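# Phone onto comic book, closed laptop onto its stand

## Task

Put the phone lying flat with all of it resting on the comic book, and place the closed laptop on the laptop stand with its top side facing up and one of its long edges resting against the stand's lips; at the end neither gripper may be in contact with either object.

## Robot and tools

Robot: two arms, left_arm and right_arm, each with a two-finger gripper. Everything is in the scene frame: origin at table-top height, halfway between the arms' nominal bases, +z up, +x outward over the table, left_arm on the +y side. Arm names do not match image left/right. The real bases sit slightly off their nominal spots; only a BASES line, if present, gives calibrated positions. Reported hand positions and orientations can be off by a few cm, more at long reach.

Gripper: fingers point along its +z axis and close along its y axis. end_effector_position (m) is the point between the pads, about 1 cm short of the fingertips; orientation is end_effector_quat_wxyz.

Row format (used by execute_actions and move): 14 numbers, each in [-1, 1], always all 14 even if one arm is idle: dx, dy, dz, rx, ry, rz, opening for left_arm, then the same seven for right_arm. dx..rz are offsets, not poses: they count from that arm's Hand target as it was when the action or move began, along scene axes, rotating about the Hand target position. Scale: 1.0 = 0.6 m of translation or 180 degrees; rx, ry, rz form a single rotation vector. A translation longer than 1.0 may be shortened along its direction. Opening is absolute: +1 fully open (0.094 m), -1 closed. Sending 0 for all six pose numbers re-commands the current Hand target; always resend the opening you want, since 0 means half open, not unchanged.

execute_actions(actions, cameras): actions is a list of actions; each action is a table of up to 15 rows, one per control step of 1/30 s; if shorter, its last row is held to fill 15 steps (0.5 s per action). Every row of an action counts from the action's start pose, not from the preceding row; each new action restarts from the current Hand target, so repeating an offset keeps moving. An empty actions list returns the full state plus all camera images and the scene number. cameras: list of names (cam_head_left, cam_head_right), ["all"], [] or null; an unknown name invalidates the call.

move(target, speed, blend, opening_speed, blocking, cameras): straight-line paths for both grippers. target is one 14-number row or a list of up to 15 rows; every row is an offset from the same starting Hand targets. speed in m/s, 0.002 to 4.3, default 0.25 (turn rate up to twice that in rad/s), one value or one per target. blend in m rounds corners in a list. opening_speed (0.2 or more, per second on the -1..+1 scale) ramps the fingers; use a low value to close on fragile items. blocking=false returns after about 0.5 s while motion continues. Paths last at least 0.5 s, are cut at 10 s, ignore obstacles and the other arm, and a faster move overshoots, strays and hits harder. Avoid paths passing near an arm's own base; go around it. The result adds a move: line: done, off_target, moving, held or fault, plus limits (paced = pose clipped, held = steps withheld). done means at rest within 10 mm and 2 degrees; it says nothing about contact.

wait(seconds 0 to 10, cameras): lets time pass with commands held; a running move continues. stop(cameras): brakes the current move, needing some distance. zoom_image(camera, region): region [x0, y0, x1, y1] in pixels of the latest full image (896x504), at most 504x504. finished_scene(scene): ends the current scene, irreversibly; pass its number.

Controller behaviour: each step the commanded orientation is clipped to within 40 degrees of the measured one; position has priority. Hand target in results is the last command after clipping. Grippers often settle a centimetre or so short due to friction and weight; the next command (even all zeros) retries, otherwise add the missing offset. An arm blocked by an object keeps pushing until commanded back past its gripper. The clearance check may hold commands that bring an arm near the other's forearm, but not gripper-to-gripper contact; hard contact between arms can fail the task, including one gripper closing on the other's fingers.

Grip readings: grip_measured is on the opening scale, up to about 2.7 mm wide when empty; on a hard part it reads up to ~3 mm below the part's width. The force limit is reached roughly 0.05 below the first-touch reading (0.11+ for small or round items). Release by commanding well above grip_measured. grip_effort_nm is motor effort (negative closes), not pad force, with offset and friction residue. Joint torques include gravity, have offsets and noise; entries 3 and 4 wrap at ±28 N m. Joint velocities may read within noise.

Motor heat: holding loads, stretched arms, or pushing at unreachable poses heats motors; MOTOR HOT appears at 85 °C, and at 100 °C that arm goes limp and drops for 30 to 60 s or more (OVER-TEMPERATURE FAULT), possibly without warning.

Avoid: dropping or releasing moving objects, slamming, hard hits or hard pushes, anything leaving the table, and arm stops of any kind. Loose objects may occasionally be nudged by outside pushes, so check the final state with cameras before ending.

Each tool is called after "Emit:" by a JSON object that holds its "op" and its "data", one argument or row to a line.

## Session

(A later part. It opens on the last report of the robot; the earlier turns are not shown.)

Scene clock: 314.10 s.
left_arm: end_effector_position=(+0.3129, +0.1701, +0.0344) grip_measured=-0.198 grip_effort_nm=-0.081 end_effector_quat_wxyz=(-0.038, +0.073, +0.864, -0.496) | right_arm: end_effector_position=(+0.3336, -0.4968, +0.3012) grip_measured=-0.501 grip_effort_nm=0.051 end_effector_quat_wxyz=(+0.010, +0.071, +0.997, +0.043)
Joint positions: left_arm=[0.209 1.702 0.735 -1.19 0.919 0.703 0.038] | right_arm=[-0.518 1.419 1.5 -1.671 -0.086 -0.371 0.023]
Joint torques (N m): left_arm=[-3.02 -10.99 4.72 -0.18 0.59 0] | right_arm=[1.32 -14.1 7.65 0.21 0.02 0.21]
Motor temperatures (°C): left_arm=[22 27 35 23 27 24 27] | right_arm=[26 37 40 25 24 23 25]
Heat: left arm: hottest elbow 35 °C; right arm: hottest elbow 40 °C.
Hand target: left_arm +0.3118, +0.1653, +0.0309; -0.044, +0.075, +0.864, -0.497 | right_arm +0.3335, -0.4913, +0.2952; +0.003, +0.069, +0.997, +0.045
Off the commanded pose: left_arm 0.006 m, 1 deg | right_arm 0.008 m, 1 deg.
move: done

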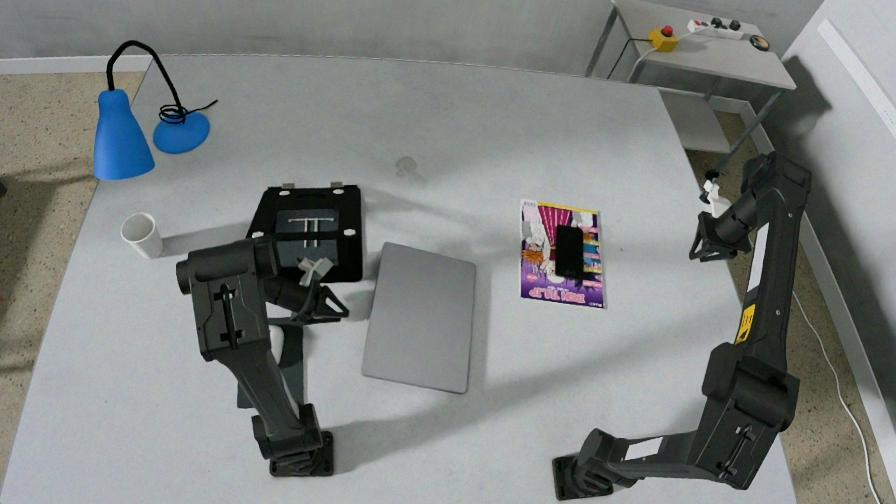

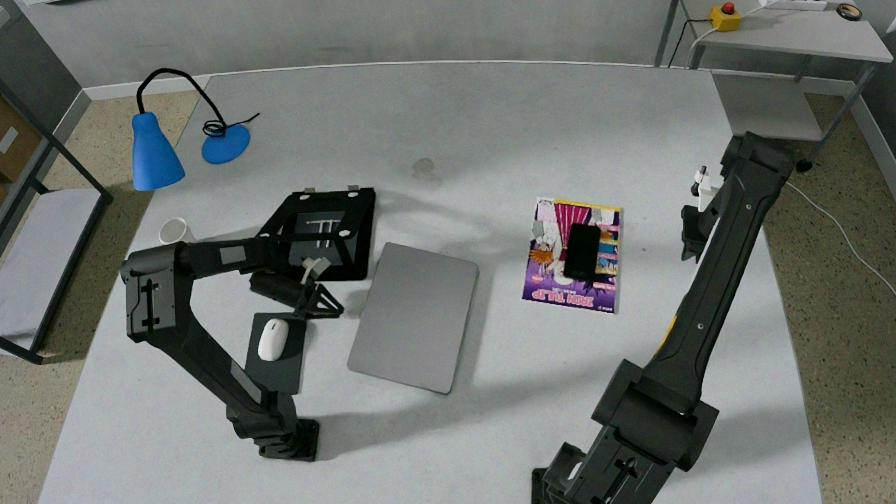

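Emit:
{"op": "move", "data": {
  "target": [-0.011,-0.066,0.0,0,0,0,-0.1,0,0,0,0,0,0,-0.5],
  "speed": 0.06,
  "cameras": ["all"]
}}

Emit:
{"op": "zoom_image", "data": {
  "camera": "cam_head_left",
  "region": [300, 270, 400, 370]
}}

Emit:
{"op": "zoom_image", "data": {
  "camera": "cam_head_right",
  "region": [300, 270, 400, 370]
}}

Scene clock: 320.93 s.
left_arm: end_effector_position=(+0.3070, +0.1299, +0.0269) grip_measured=-0.102 grip_effort_nm=0.125 end_effector_quat_wxyz=(-0.048, +0.068, +0.863, -0.498) | right_arm: end_effector_position=(+0.3336, -0.4968, +0.3012) grip_measured=-0.501 grip_effort_nm=0.056 end_effector_quat_wxyz=(+0.010, +0.071, +0.997, +0.043)
Joint positions: left_arm=[0.084 1.677 0.68 -1.031 0.981 0.518 0.042] | right_arm=[-0.518 1.419 1.5 -1.671 -0.086 -0.371 0.023]
Joint torques (N m): left_arm=[-2.67 -13.8 4.22 -0.12 0.56 -0.06] | right_arm=[1.38 -14.1 7.65 0.21 0.02 0.21]
Heat: left arm: hottest elbow 35 °C; right arm: hottest elbow 40 °C.
Hand target: left_arm +0.3053, +0.1258, +0.0309; -0.043, +0.075, +0.864, -0.497 | right_arm +0.3335, -0.4913, +0.2952; +0.003, +0.069, +0.997, +0.045
Off the commanded pose: left_arm 0.006 m, 1 deg | right_arm 0.008 m, 1 deg.
move: done

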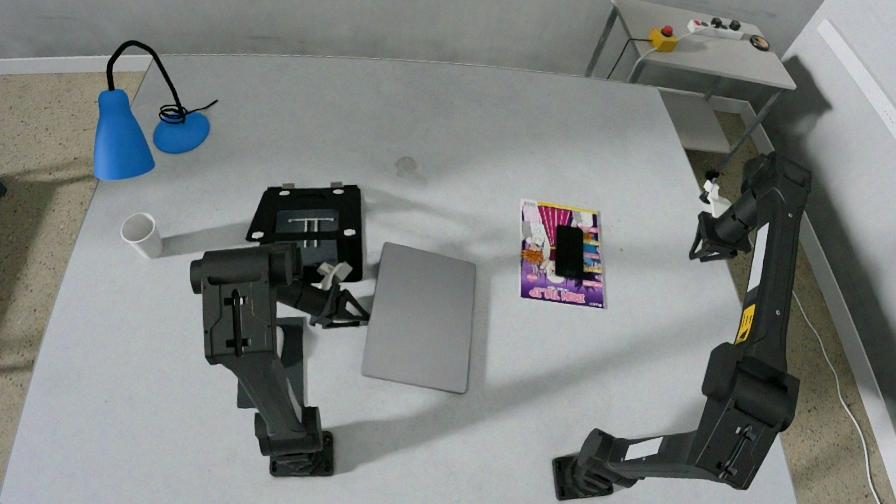

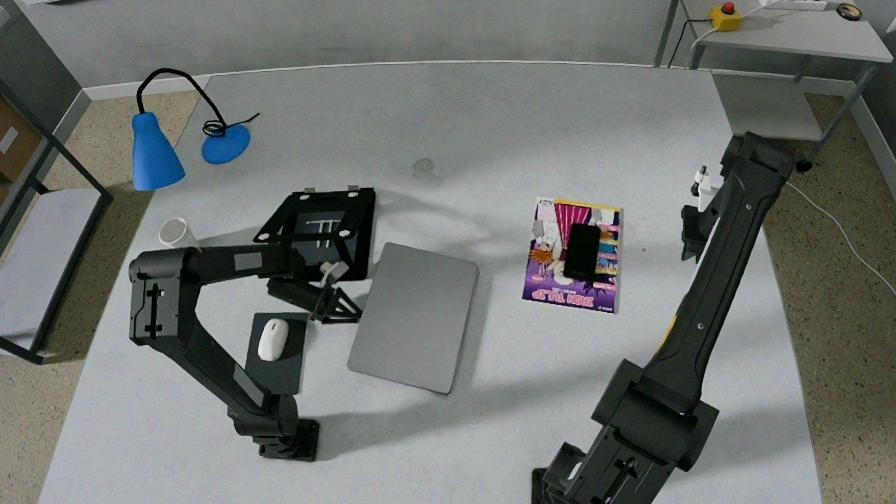

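Scaled by 5.040.

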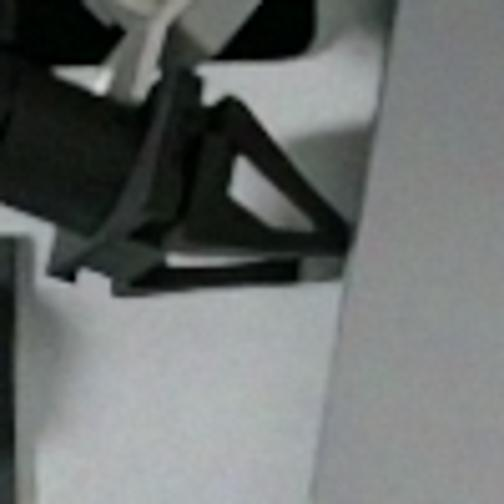

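Scaled by 5.040.

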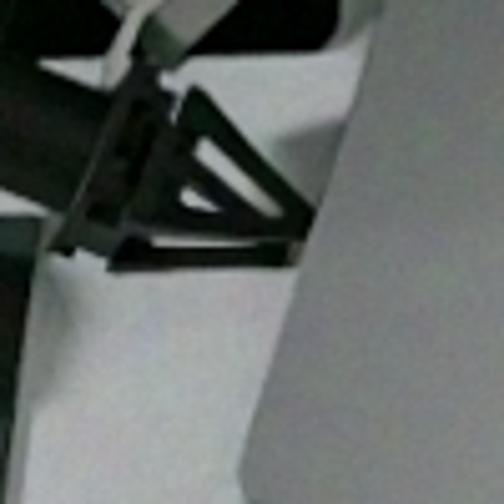

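Emit:
{"op": "move", "data": {
  "target": [
    [0.002,0.025,0.01,0,0,0,0.0,0,0,0,0,0,0,-0.5],
    [0.002,0.025,0.022,0,0,0,0.0,0,0,0,0,0,0,-0.5]
  ],
  "speed": 0.06,
  "cameras": ["all"]
}}

Emit:
{"op": "zoom_image", "data": {
  "camera": "cam_head_left",
  "region": [300, 270, 400, 370]
}}

Emit:
{"op": "zoom_image", "data": {
  "camera": "cam_head_right",
  "region": [300, 270, 400, 370]
}}

Scene clock: 325.80 s.
left_arm: end_effector_position=(+0.2976, +0.1355, +0.0363) grip_measured=-0.002 grip_effort_nm=0.134 end_effector_quat_wxyz=(-0.059, +0.070, +0.862, -0.499) | right_arm: end_effector_position=(+0.3336, -0.4968, +0.3012) grip_measured=-0.501 grip_effort_nm=0.056 end_effector_quat_wxyz=(+0.010, +0.071, +0.997, +0.043)
Joint positions: left_arm=[0.104 1.656 0.68 -1.113 0.964 0.571 0.047] | right_arm=[-0.518 1.419 1.5 -1.671 -0.086 -0.371 0.023]
Joint torques (N m): left_arm=[-0.97 -12.45 6.57 -0.72 0.38 0.14] | right_arm=[1.38 -14.1 7.66 0.21 0.03 0.21]
Heat: left arm: hottest elbow 35 °C; right arm: hottest elbow 40 °C.
Hand target: left_arm +0.3065, +0.1408, +0.0440; -0.043, +0.075, +0.864, -0.497 | right_arm +0.3335, -0.4913, +0.2952; +0.003, +0.069, +0.997, +0.045
Off the commanded pose: left_arm 0.013 m, 2 deg | right_arm 0.008 m, 1 deg.
move: off_target (left_arm)

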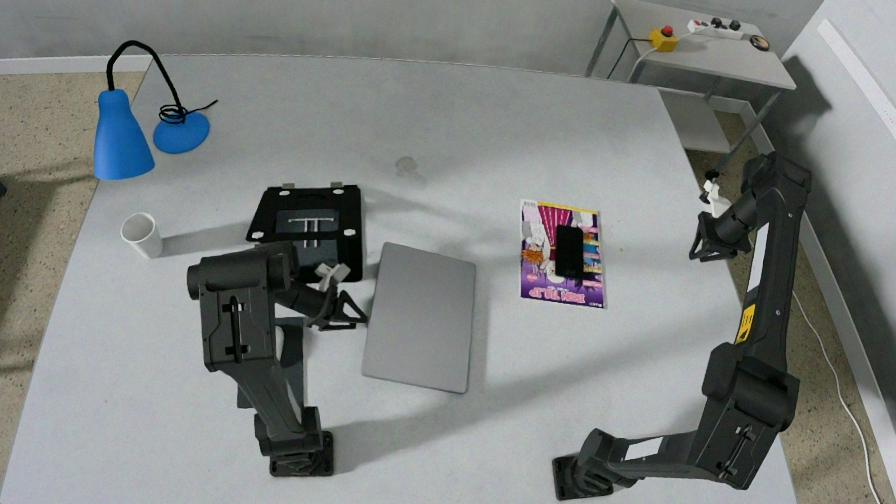

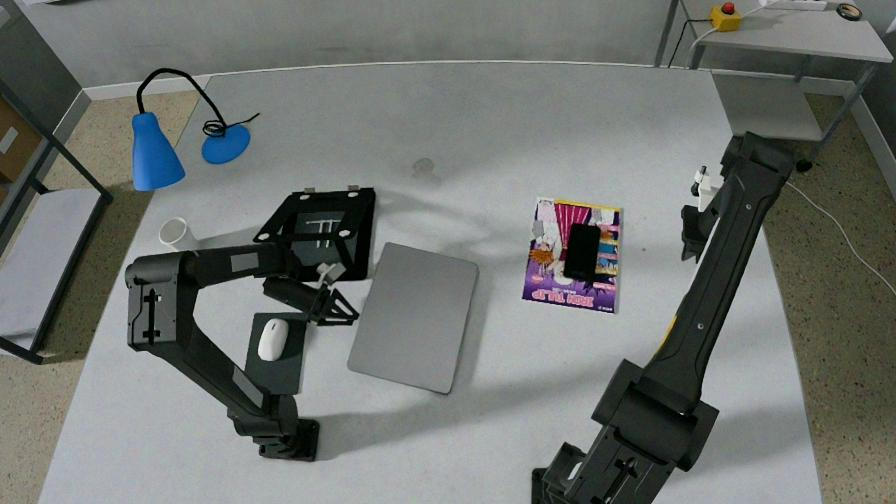

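Scaled by 5.040.

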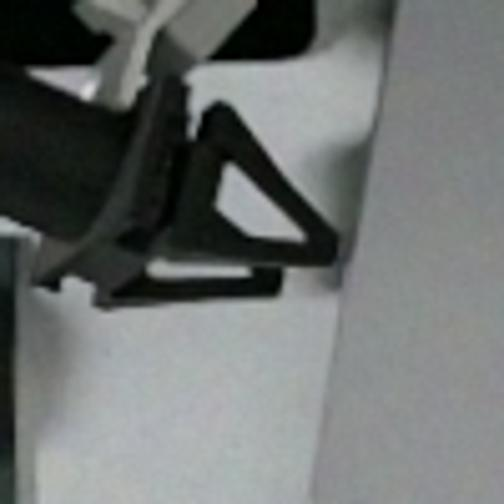

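Scaled by 5.040.

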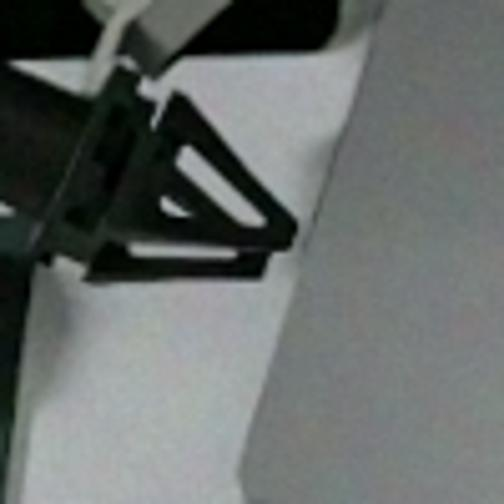

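Emit:
{"op": "move", "data": {
  "target": [-0.004,-0.038,0.006,0,0,0,0.05,0,0,0,0,0,0,-0.5],
  "speed": 0.05,
  "cameras": ["all"]
}}

Emit:
{"op": "zoom_image", "data": {
  "camera": "cam_head_left",
  "region": [320, 280, 400, 360]
}}

Emit:
{"op": "zoom_image", "data": {
  "camera": "cam_head_right",
  "region": [320, 280, 400, 360]
}}

Scene clock: 330.80 s.
left_arm: end_effector_position=(+0.3070, +0.1221, +0.0442) grip_measured=+0.048 grip_effort_nm=0.129 end_effector_quat_wxyz=(-0.047, +0.069, +0.863, -0.497) | right_arm: end_effector_position=(+0.3336, -0.4968, +0.3012) grip_measured=-0.501 grip_effort_nm=0.056 end_effector_quat_wxyz=(+0.010, +0.071, +0.997, +0.043)
Joint positions: left_arm=[0.058 1.617 0.68 -1.053 0.99 0.475 0.049] | right_arm=[-0.518 1.419 1.5 -1.671 -0.086 -0.371 0.023]
Joint torques (N m): left_arm=[-2.26 -12.28 4.45 0.02 0.62 -0.02] | right_arm=[1.32 -14.15 7.66 0.2 0.02 0.22]
Heat: left arm: hottest elbow 35 °C; right arm: hottest elbow 40 °C.
Hand target: left_arm +0.3040, +0.1179, +0.0476; -0.044, +0.075, +0.864, -0.497 | right_arm +0.3335, -0.4913, +0.2952; +0.003, +0.069, +0.997, +0.045
Off the commanded pose: left_arm 0.006 m, 1 deg | right_arm 0.008 m, 1 deg.
move: done

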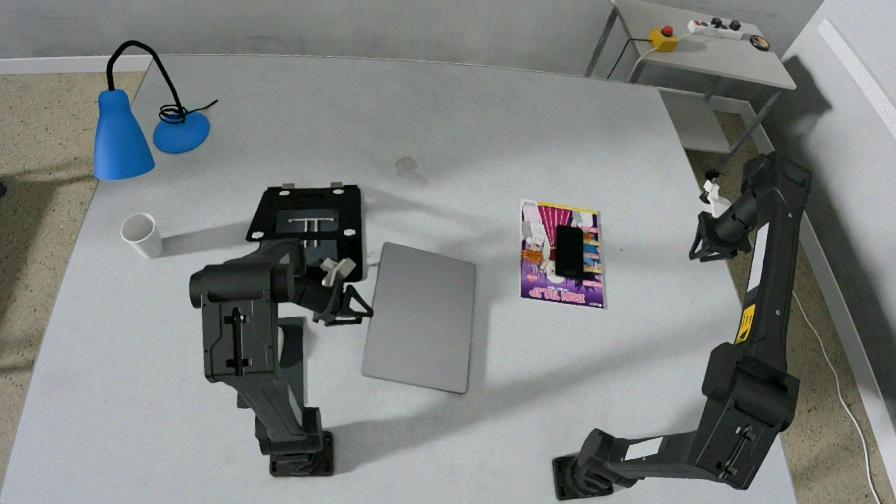

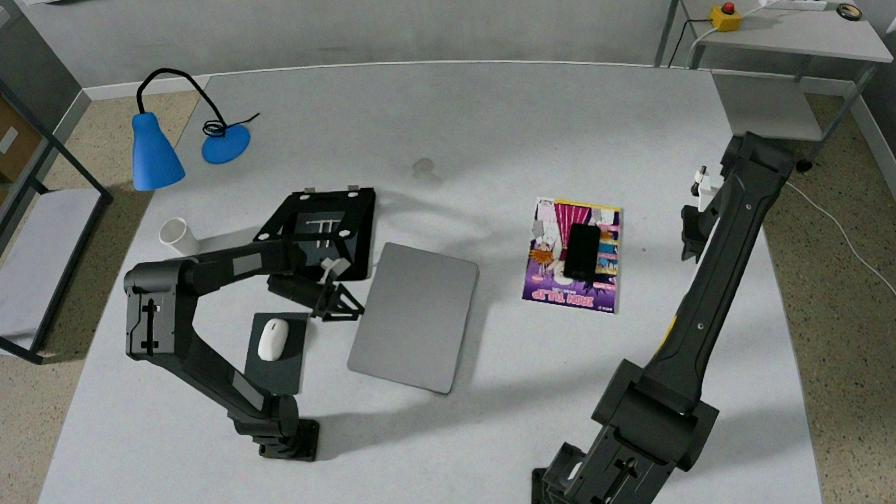

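Scaled by 6.300.

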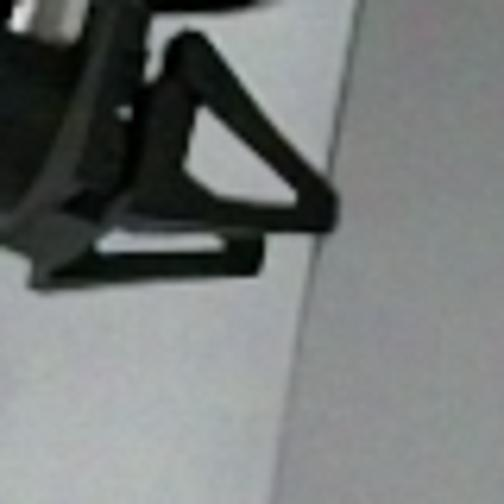

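Scaled by 6.300.

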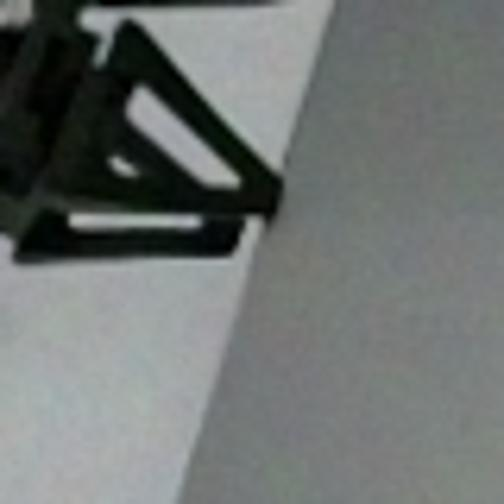

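Emit:
{"op": "move", "data": {
  "target": [
    [0,0.003,-0.013,0,0,0,0.05,0,0,0,0,0,0,-0.5],
    [-0.006,-0.038,-0.013,0,0,0,0.05,0,0,0,0,0,0,-0.5]
  ],
  "speed": 0.05,
  "cameras": ["all"]
}}

Emit:
{"op": "zoom_image", "data": {
  "camera": "cam_head_left",
  "region": [320, 280, 400, 360]
}}

Emit:
{"op": "zoom_image", "data": {
  "camera": "cam_head_right",
  "region": [320, 280, 400, 360]
}}

Scene clock: 336.47 s.
left_arm: end_effector_position=(+0.3030, +0.0994, +0.0360) grip_measured=+0.048 grip_effort_nm=0.129 end_effector_quat_wxyz=(-0.047, +0.068, +0.864, -0.497) | right_arm: end_effector_position=(+0.3336, -0.4968, +0.3012) grip_measured=-0.501 grip_effort_nm=0.056 end_effector_quat_wxyz=(+0.010, +0.071, +0.997, +0.043)
Joint positions: left_arm=[-0.017 1.606 0.641 -0.914 1.016 0.341 0.049] | right_arm=[-0.518 1.419 1.5 -1.671 -0.086 -0.371 0.023]
Joint torques (N m): left_arm=[-1.9 -12.45 4.68 0.18 0.59 -0.01] | right_arm=[1.38 -14.15 7.64 0.18 0.02 0.21]
Heat: left arm: hottest elbow 34 °C; right arm: hottest elbow 40 °C.
Hand target: left_arm +0.3005, +0.0952, +0.0399; -0.044, +0.074, +0.864, -0.497 | right_arm +0.3335, -0.4913, +0.2952; +0.003, +0.069, +0.997, +0.045
Off the commanded pose: left_arm 0.006 m, 1 deg | right_arm 0.008 m, 1 deg.
move: done

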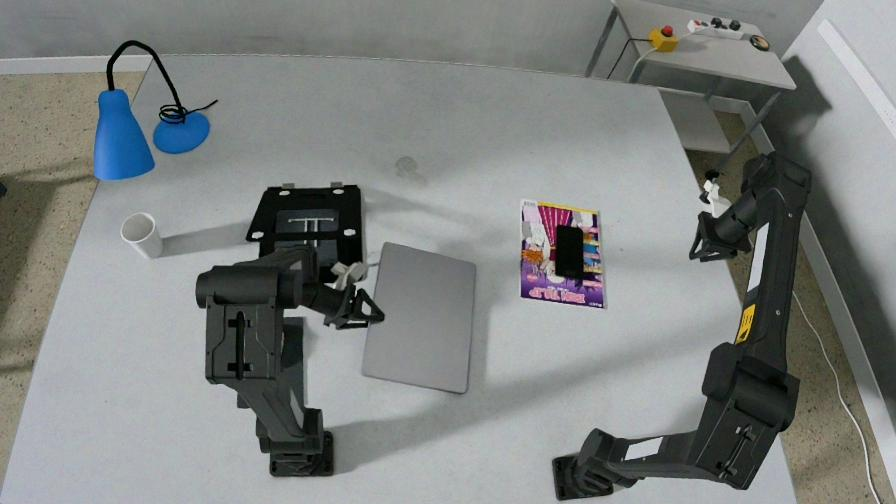

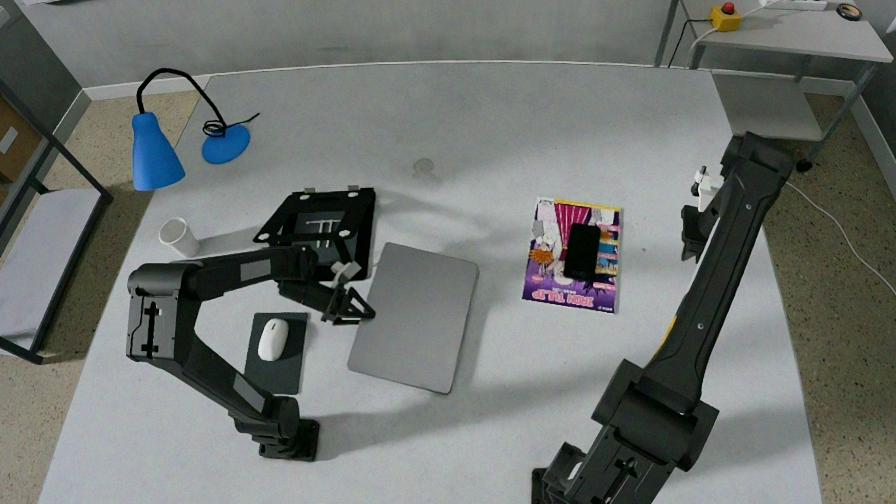

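Scaled by 6.300.

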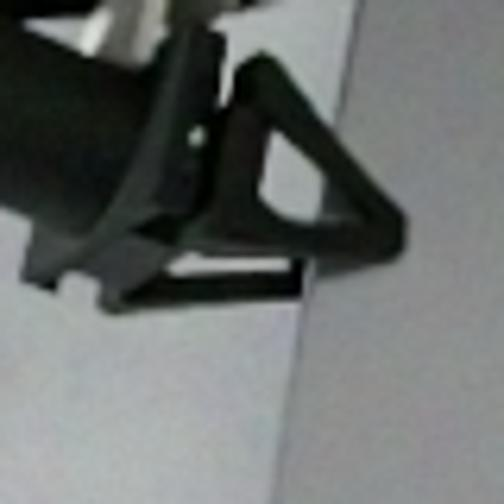

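Scaled by 6.300.

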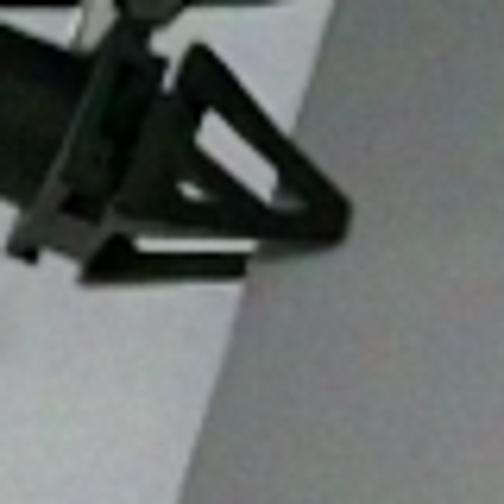

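Emit:
{"op": "move", "data": {
  "target": [-0.003,-0.015,0,0,0,0,0.05,0,0,0,0,0,0,-0.5],
  "speed": 0.05
}}

Emit:
{"op": "move", "data": {
  "target": [0,0,0,0,0,0,-0.95,0,0,0,0,0,0,-0.5],
  "speed": 0.05,
  "opening_speed": 0.25,
  "cameras": ["all"]
}}

Emit:
{"op": "zoom_image", "data": {
  "camera": "cam_head_left",
  "region": [320, 240, 480, 400]
}}

Emit:
{"op": "zoom_image", "data": {
  "camera": "cam_head_right",
  "region": [320, 240, 480, 400]
}}

Scene clock: 341.73 s.
left_arm: end_effector_position=(+0.3014, +0.0904, +0.0359) grip_measured=+0.048 grip_effort_nm=0.125 end_effector_quat_wxyz=(-0.047, +0.068, +0.864, -0.496) | right_arm: end_effector_position=(+0.3336, -0.4968, +0.3012) grip_measured=-0.501 grip_effort_nm=0.056 end_effector_quat_wxyz=(+0.010, +0.071, +0.997, +0.043)
Joint positions: left_arm=[-0.047 1.592 0.627 -0.865 1.024 0.285 0.049] | right_arm=[-0.518 1.419 1.5 -1.671 -0.086 -0.371 0.023]
Joint torques (N m): left_arm=[-3.02 -12.4 4.59 0.42 0.63 -0.01] | right_arm=[1.32 -14.04 7.65 0.18 0.02 0.21]
Heat: left arm: hottest elbow 34 °C; right arm: hottest elbow 40 °C.
Hand target: left_arm +0.2986, +0.0861, +0.0399; -0.043, +0.075, +0.864, -0.497 | right_arm +0.3335, -0.4913, +0.2952; +0.003, +0.069, +0.997, +0.045
Off the commanded pose: left_arm 0.006 m, 1 deg | right_arm 0.008 m, 1 deg.
move: done

Scene clock: 345.93 s.
left_arm: end_effector_position=(+0.3020, +0.0877, +0.0412) grip_measured=-0.514 grip_effort_nm=-1.009 end_effector_quat_wxyz=(-0.042, +0.071, +0.860, -0.503) | right_arm: end_effector_position=(+0.3336, -0.4968, +0.3012) grip_measured=-0.501 grip_effort_nm=0.056 end_effector_quat_wxyz=(+0.010, +0.071, +0.997, +0.043)
Joint positions: left_arm=[-0.052 1.58 0.627 -0.865 1.04 0.283 0.023] | right_arm=[-0.518 1.419 1.5 -1.671 -0.086 -0.371 0.023]
Joint torques (N m): left_arm=[-2.84 -11.16 4.74 0.25 0.01 0] | right_arm=[1.32 -14.04 7.65 0.2 0.02 0.21]
Heat: left arm: hottest elbow 34 °C; right arm: hottest elbow 40 °C.
Hand target: left_arm +0.2986, +0.0861, +0.0398; -0.044, +0.075, +0.864, -0.497 | right_arm +0.3335, -0.4913, +0.2952; +0.003, +0.069, +0.997, +0.045
Off the commanded pose: left_arm 0.004 m, 1 deg | right_arm 0.008 m, 1 deg.
move: done

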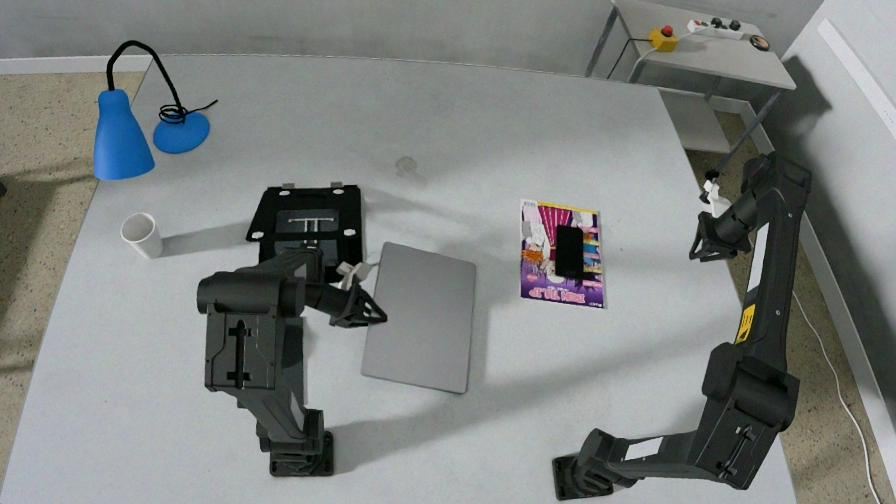

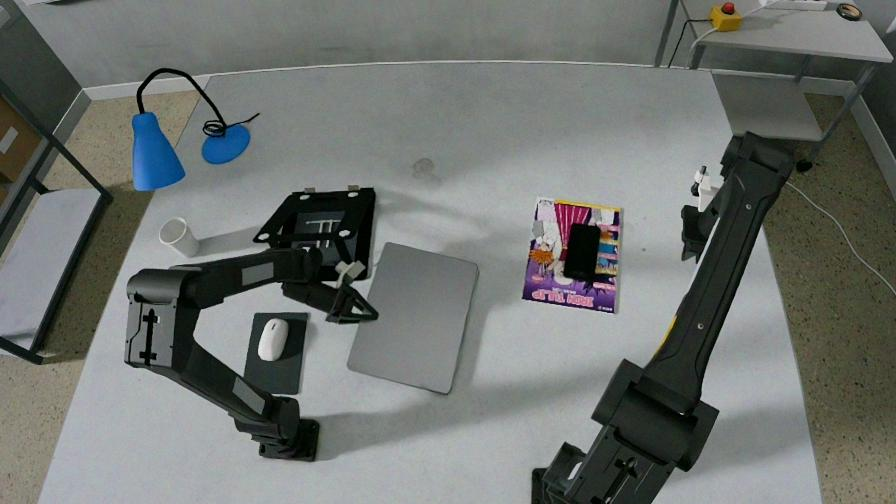

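Scaled by 3.150.

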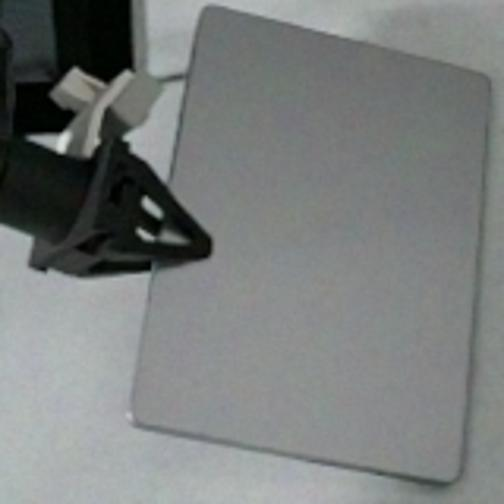

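Scaled by 3.150.

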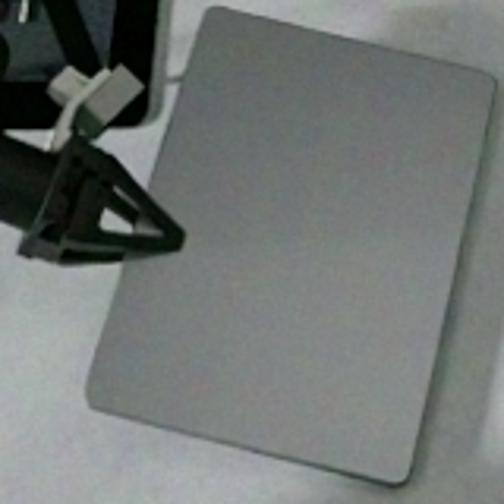

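Emit:
{"op": "move", "data": {
  "target": [0,-0.0,0.12,0,0,0,-0.95,0,0,0,0,0,0,-0.5],
  "speed": 0.06,
  "cameras": ["all"]
}}

Emit:
{"op": "zoom_image", "data": {
  "camera": "cam_head_left",
  "region": [320, 240, 500, 420]
}}

Emit:
{"op": "zoom_image", "data": {
  "camera": "cam_head_right",
  "region": [320, 240, 500, 420]
}}

Scene clock: 350.00 s.
left_arm: end_effector_position=(+0.2790, +0.0895, +0.0866) grip_measured=-0.618 grip_effort_nm=-0.999 end_effector_quat_wxyz=(-0.066, +0.060, +0.864, -0.495) | right_arm: end_effector_position=(+0.3336, -0.4968, +0.3012) grip_measured=-0.501 grip_effort_nm=0.056 end_effector_quat_wxyz=(+0.010, +0.071, +0.997, +0.043)
Joint positions: left_arm=[-0.054 1.418 0.627 -1.075 1.02 0.278 0.018] | right_arm=[-0.518 1.419 1.5 -1.671 -0.086 -0.371 0.023]
Joint torques (N m): left_arm=[-1.96 -12.16 12.04 -1.32 0.81 -0.04] | right_arm=[1.38 -14.1 7.66 0.18 0.02 0.22]
Heat: left arm: hottest elbow 34 °C; right arm: hottest elbow 40 °C.
Hand target: left_arm +0.2987, +0.0861, +0.1119; -0.043, +0.075, +0.864, -0.497 | right_arm +0.3335, -0.4913, +0.2952; +0.003, +0.069, +0.997, +0.045
Off the commanded pose: left_arm 0.032 m, 3 deg | right_arm 0.008 m, 1 deg.
move: off_target (left_arm)

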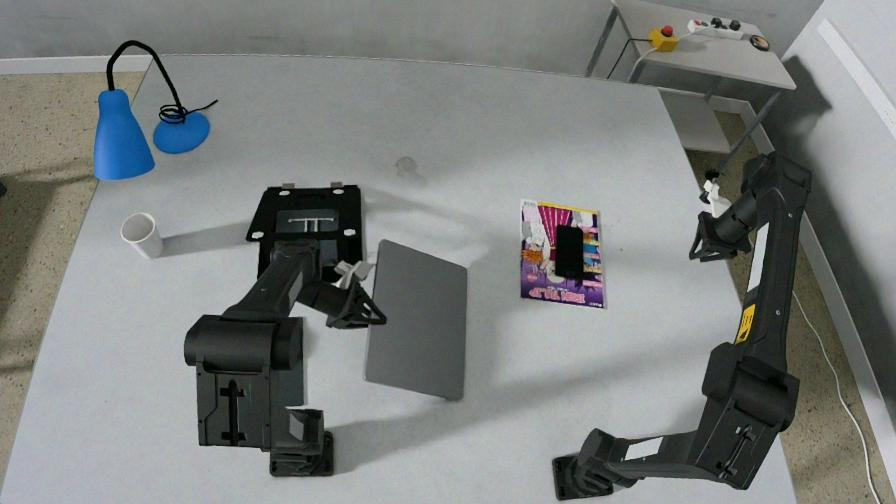

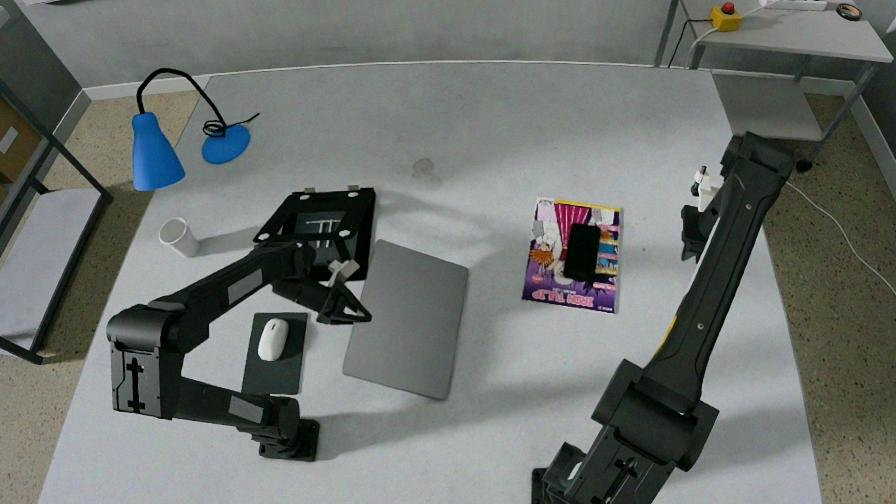

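Scaled by 2.800.

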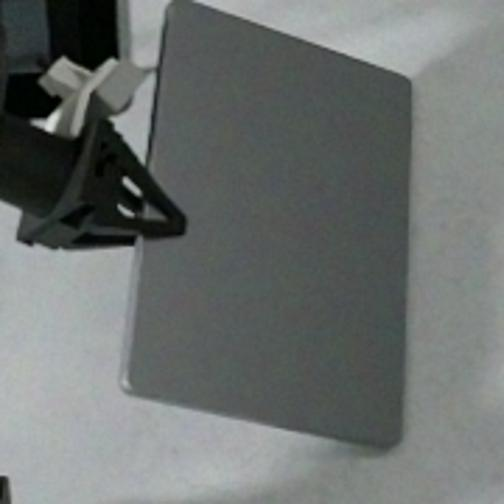

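Scaled by 2.800.

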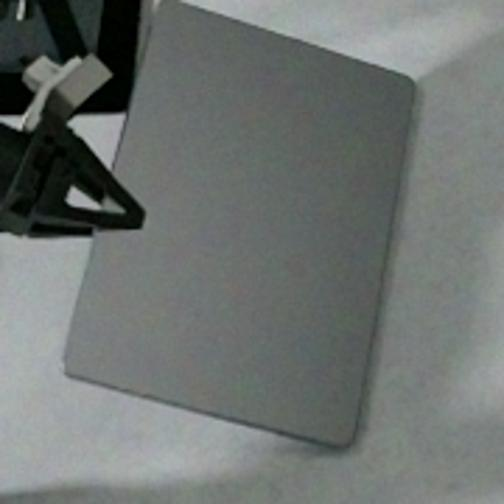

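Emit:
{"op": "move", "data": {
  "target": [0,-0.0,0.1,0,0,0,-0.95,0,0,0,0,0,0,-0.5],
  "speed": 0.06,
  "cameras": ["all"]
}}

Emit:
{"op": "zoom_image", "data": {
  "camera": "cam_head_left",
  "region": [320, 240, 500, 420]
}}

Emit:
{"op": "zoom_image", "data": {
  "camera": "cam_head_right",
  "region": [320, 240, 500, 420]
}}

Scene clock: 354.93 s.
left_arm: end_effector_position=(+0.2645, +0.0940, +0.1217) grip_measured=-0.634 grip_effort_nm=-1.009 end_effector_quat_wxyz=(-0.095, +0.051, +0.872, -0.477) | right_arm: end_effector_position=(+0.3336, -0.4968, +0.3012) grip_measured=-0.501 grip_effort_nm=0.056 end_effector_quat_wxyz=(+0.010, +0.071, +0.997, +0.043)
Joint positions: left_arm=[-0.054 1.319 0.664 -1.268 0.974 0.278 0.017] | right_arm=[-0.518 1.419 1.5 -1.671 -0.086 -0.371 0.023]
Joint torques (N m): left_arm=[-2.78 -12.86 16.59 -1.65 2.52 0.11] | right_arm=[1.32 -14.1 7.66 0.23 0.02 0.22]
Heat: left arm: hottest elbow 34 °C; right arm: hottest elbow 40 °C.
Hand target: left_arm +0.2986, +0.0862, +0.1718; -0.044, +0.075, +0.864, -0.497 | right_arm +0.3335, -0.4913, +0.2952; +0.003, +0.069, +0.997, +0.045
Off the commanded pose: left_arm 0.061 m, 7 deg | right_arm 0.008 m, 1 deg.
move: off_target (left_arm)

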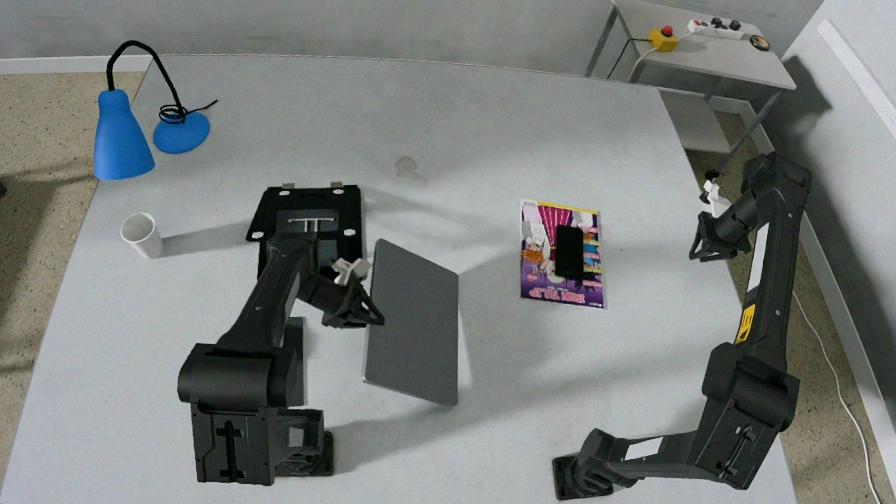

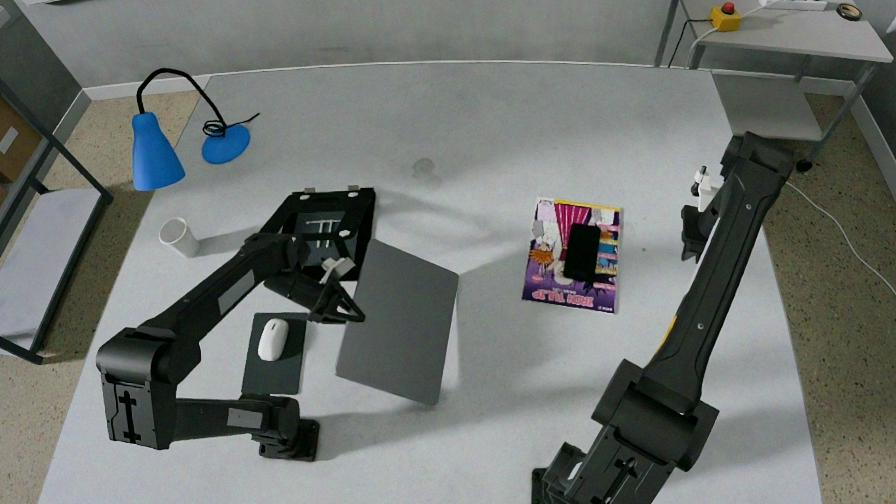

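Scaled by 2.800.

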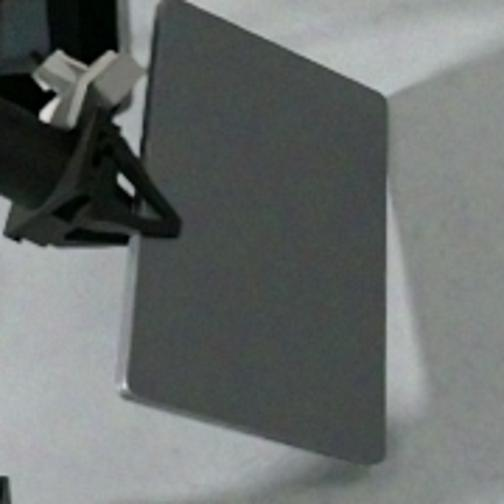

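Scaled by 2.800.

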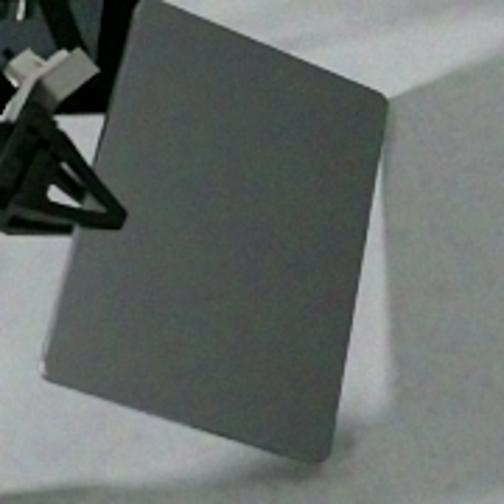

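Emit:
{"op": "move", "data": {
  "target": [-0.02,-0.02,0.13,0,0,0,-0.95,0,0,0,0,0,0,-0.5],
  "speed": 0.06,
  "cameras": ["all"]
}}

Emit:
{"op": "zoom_image", "data": {
  "camera": "cam_head_left",
  "region": [320, 240, 500, 420]
}}

Emit:
{"op": "zoom_image", "data": {
  "camera": "cam_head_right",
  "region": [320, 240, 500, 420]
}}

Scene clock: 376.10 s.
left_arm: end_effector_position=(+0.2514, +0.0881, +0.1829) grip_measured=-0.634 grip_effort_nm=-1.009 end_effector_quat_wxyz=(-0.118, +0.028, +0.876, -0.467) | right_arm: end_effector_position=(+0.3336, -0.4968, +0.3012) grip_measured=-0.501 grip_effort_nm=0.061 end_effector_quat_wxyz=(+0.010, +0.071, +0.997, +0.043)
Joint positions: left_arm=[-0.085 1.178 0.741 -1.469 0.967 0.185 0.017] | right_arm=[-0.518 1.419 1.5 -1.671 -0.086 -0.371 0.023]
Joint torques (N m): left_arm=[-2.26 -11.63 20.53 -1.4 3.06 0.27] | right_arm=[1.38 -14.15 7.66 0.2 0.01 0.22]
Motor temperatures (°C): left_arm=[22 27 37 24 36 23 28] | right_arm=[26 37 40 25 24 23 25]
Heat: left arm: hottest elbow 37 °C; right arm: hottest elbow 40 °C.
Hand target: left_arm +0.2866, +0.0742, +0.2499; -0.044, +0.075, +0.864, -0.497 | right_arm +0.3335, -0.4913, +0.2952; +0.003, +0.069, +0.997, +0.045
Off the commanded pose: left_arm 0.077 m, 11 deg | right_arm 0.008 m, 1 deg.
move: off_target (left_arm)

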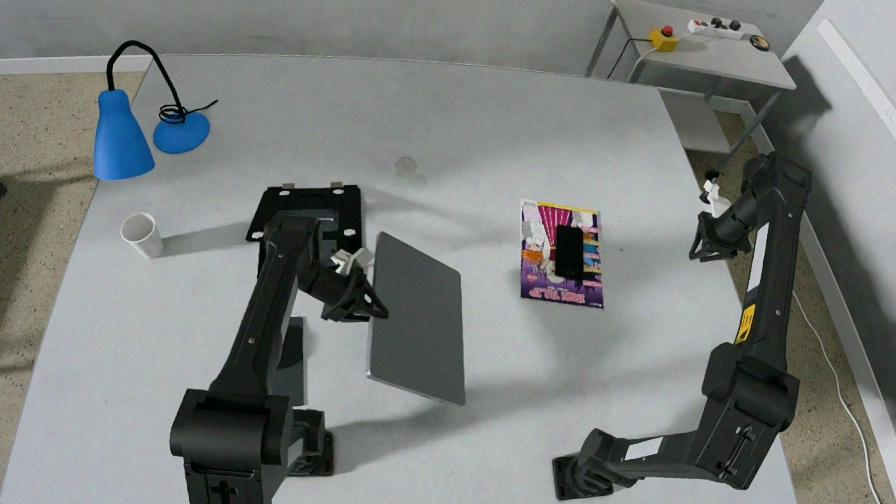

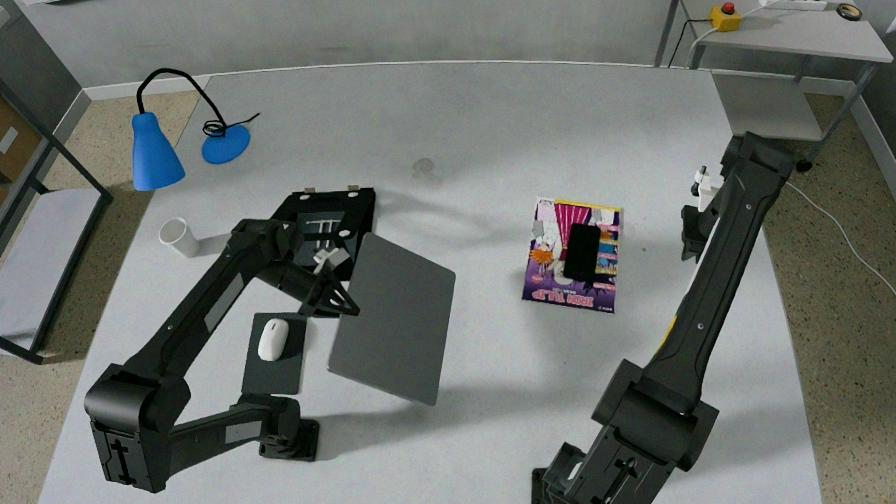

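Scaled by 2.800.

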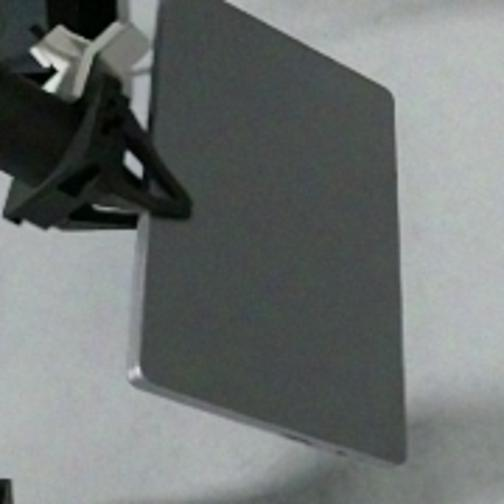

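Scaled by 2.800.

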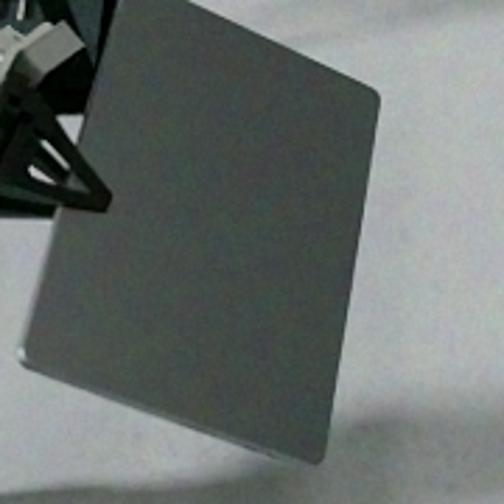

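Emit:
{"op": "move", "data": {
  "target": [
    [-0.0,-0.08,0.02,0,0,0.14,-0.95,0,0,0,0,0,0,-0.5],
    [0.0,-0.14,0.05,0,0,0.28,-0.95,0,0,0,0,0,0,-0.5]
  ],
  "speed": 0.12,
  "blend": [0.02,0],
  "cameras": ["all"]
}}

Scene clock: 383.77 s.
left_arm: end_effector_position=(+0.2637, +0.0170, +0.1925) grip_measured=-0.634 grip_effort_nm=-1.009 end_effector_quat_wxyz=(+0.114, -0.345, +0.858, -0.363) | right_arm: end_effector_position=(+0.3336, -0.4968, +0.3012) grip_measured=-0.501 grip_effort_nm=0.056 end_effector_quat_wxyz=(+0.010, +0.071, +0.997, +0.043)
Joint positions: left_arm=[-0.728 0.7 0.546 -0.646 0.13 -1.516 0.017] | right_arm=[-0.518 1.419 1.5 -1.671 -0.086 -0.371 0.023]
Joint torques (N m): left_arm=[-2.08 -9.76 18.15 5.59 -0.03 0.22] | right_arm=[1.32 -14.1 7.62 0.2 0.02 0.21]
Heat: left arm: hottest elbow 40 °C; right arm: hottest elbow 40 °C.
Hand target: left_arm +0.2866, -0.0098, +0.2799; +0.172, -0.300, +0.813, -0.468 | right_arm +0.3335, -0.4913, +0.2952; +0.003, +0.069, +0.997, +0.045
Off the commanded pose: left_arm 0.094 m, 16 deg | right_arm 0.008 m, 1 deg.
move: off_target (left_arm)

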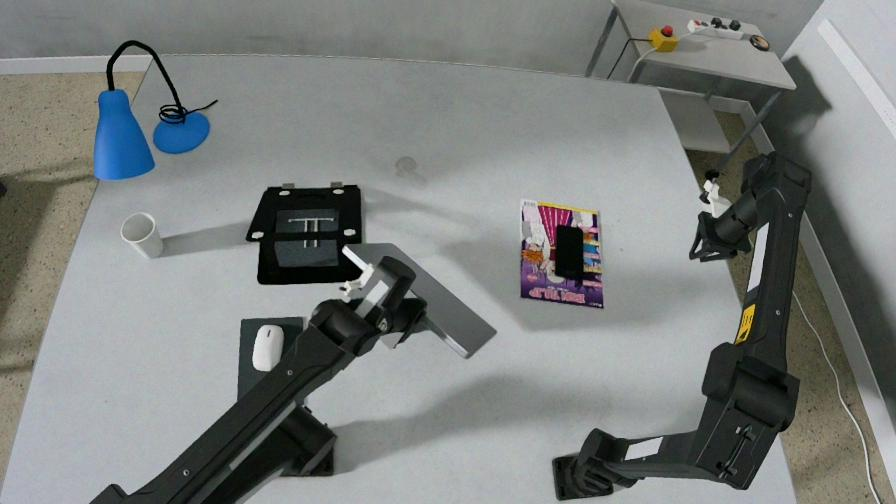

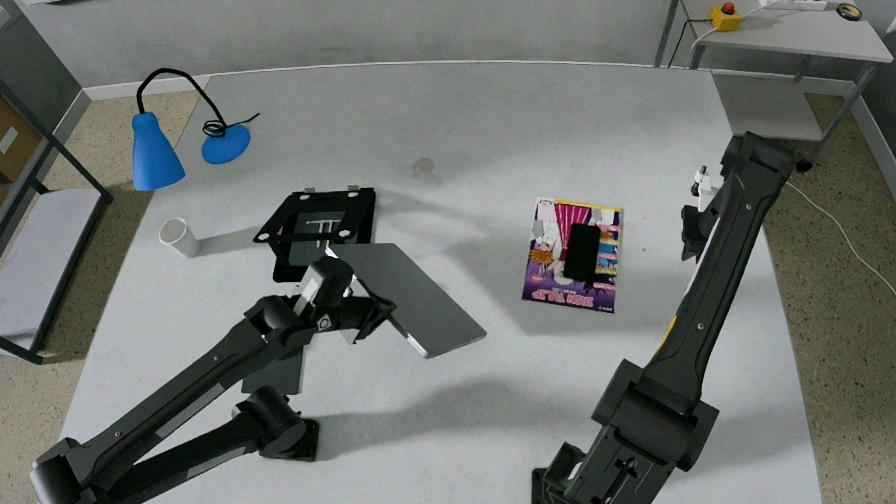

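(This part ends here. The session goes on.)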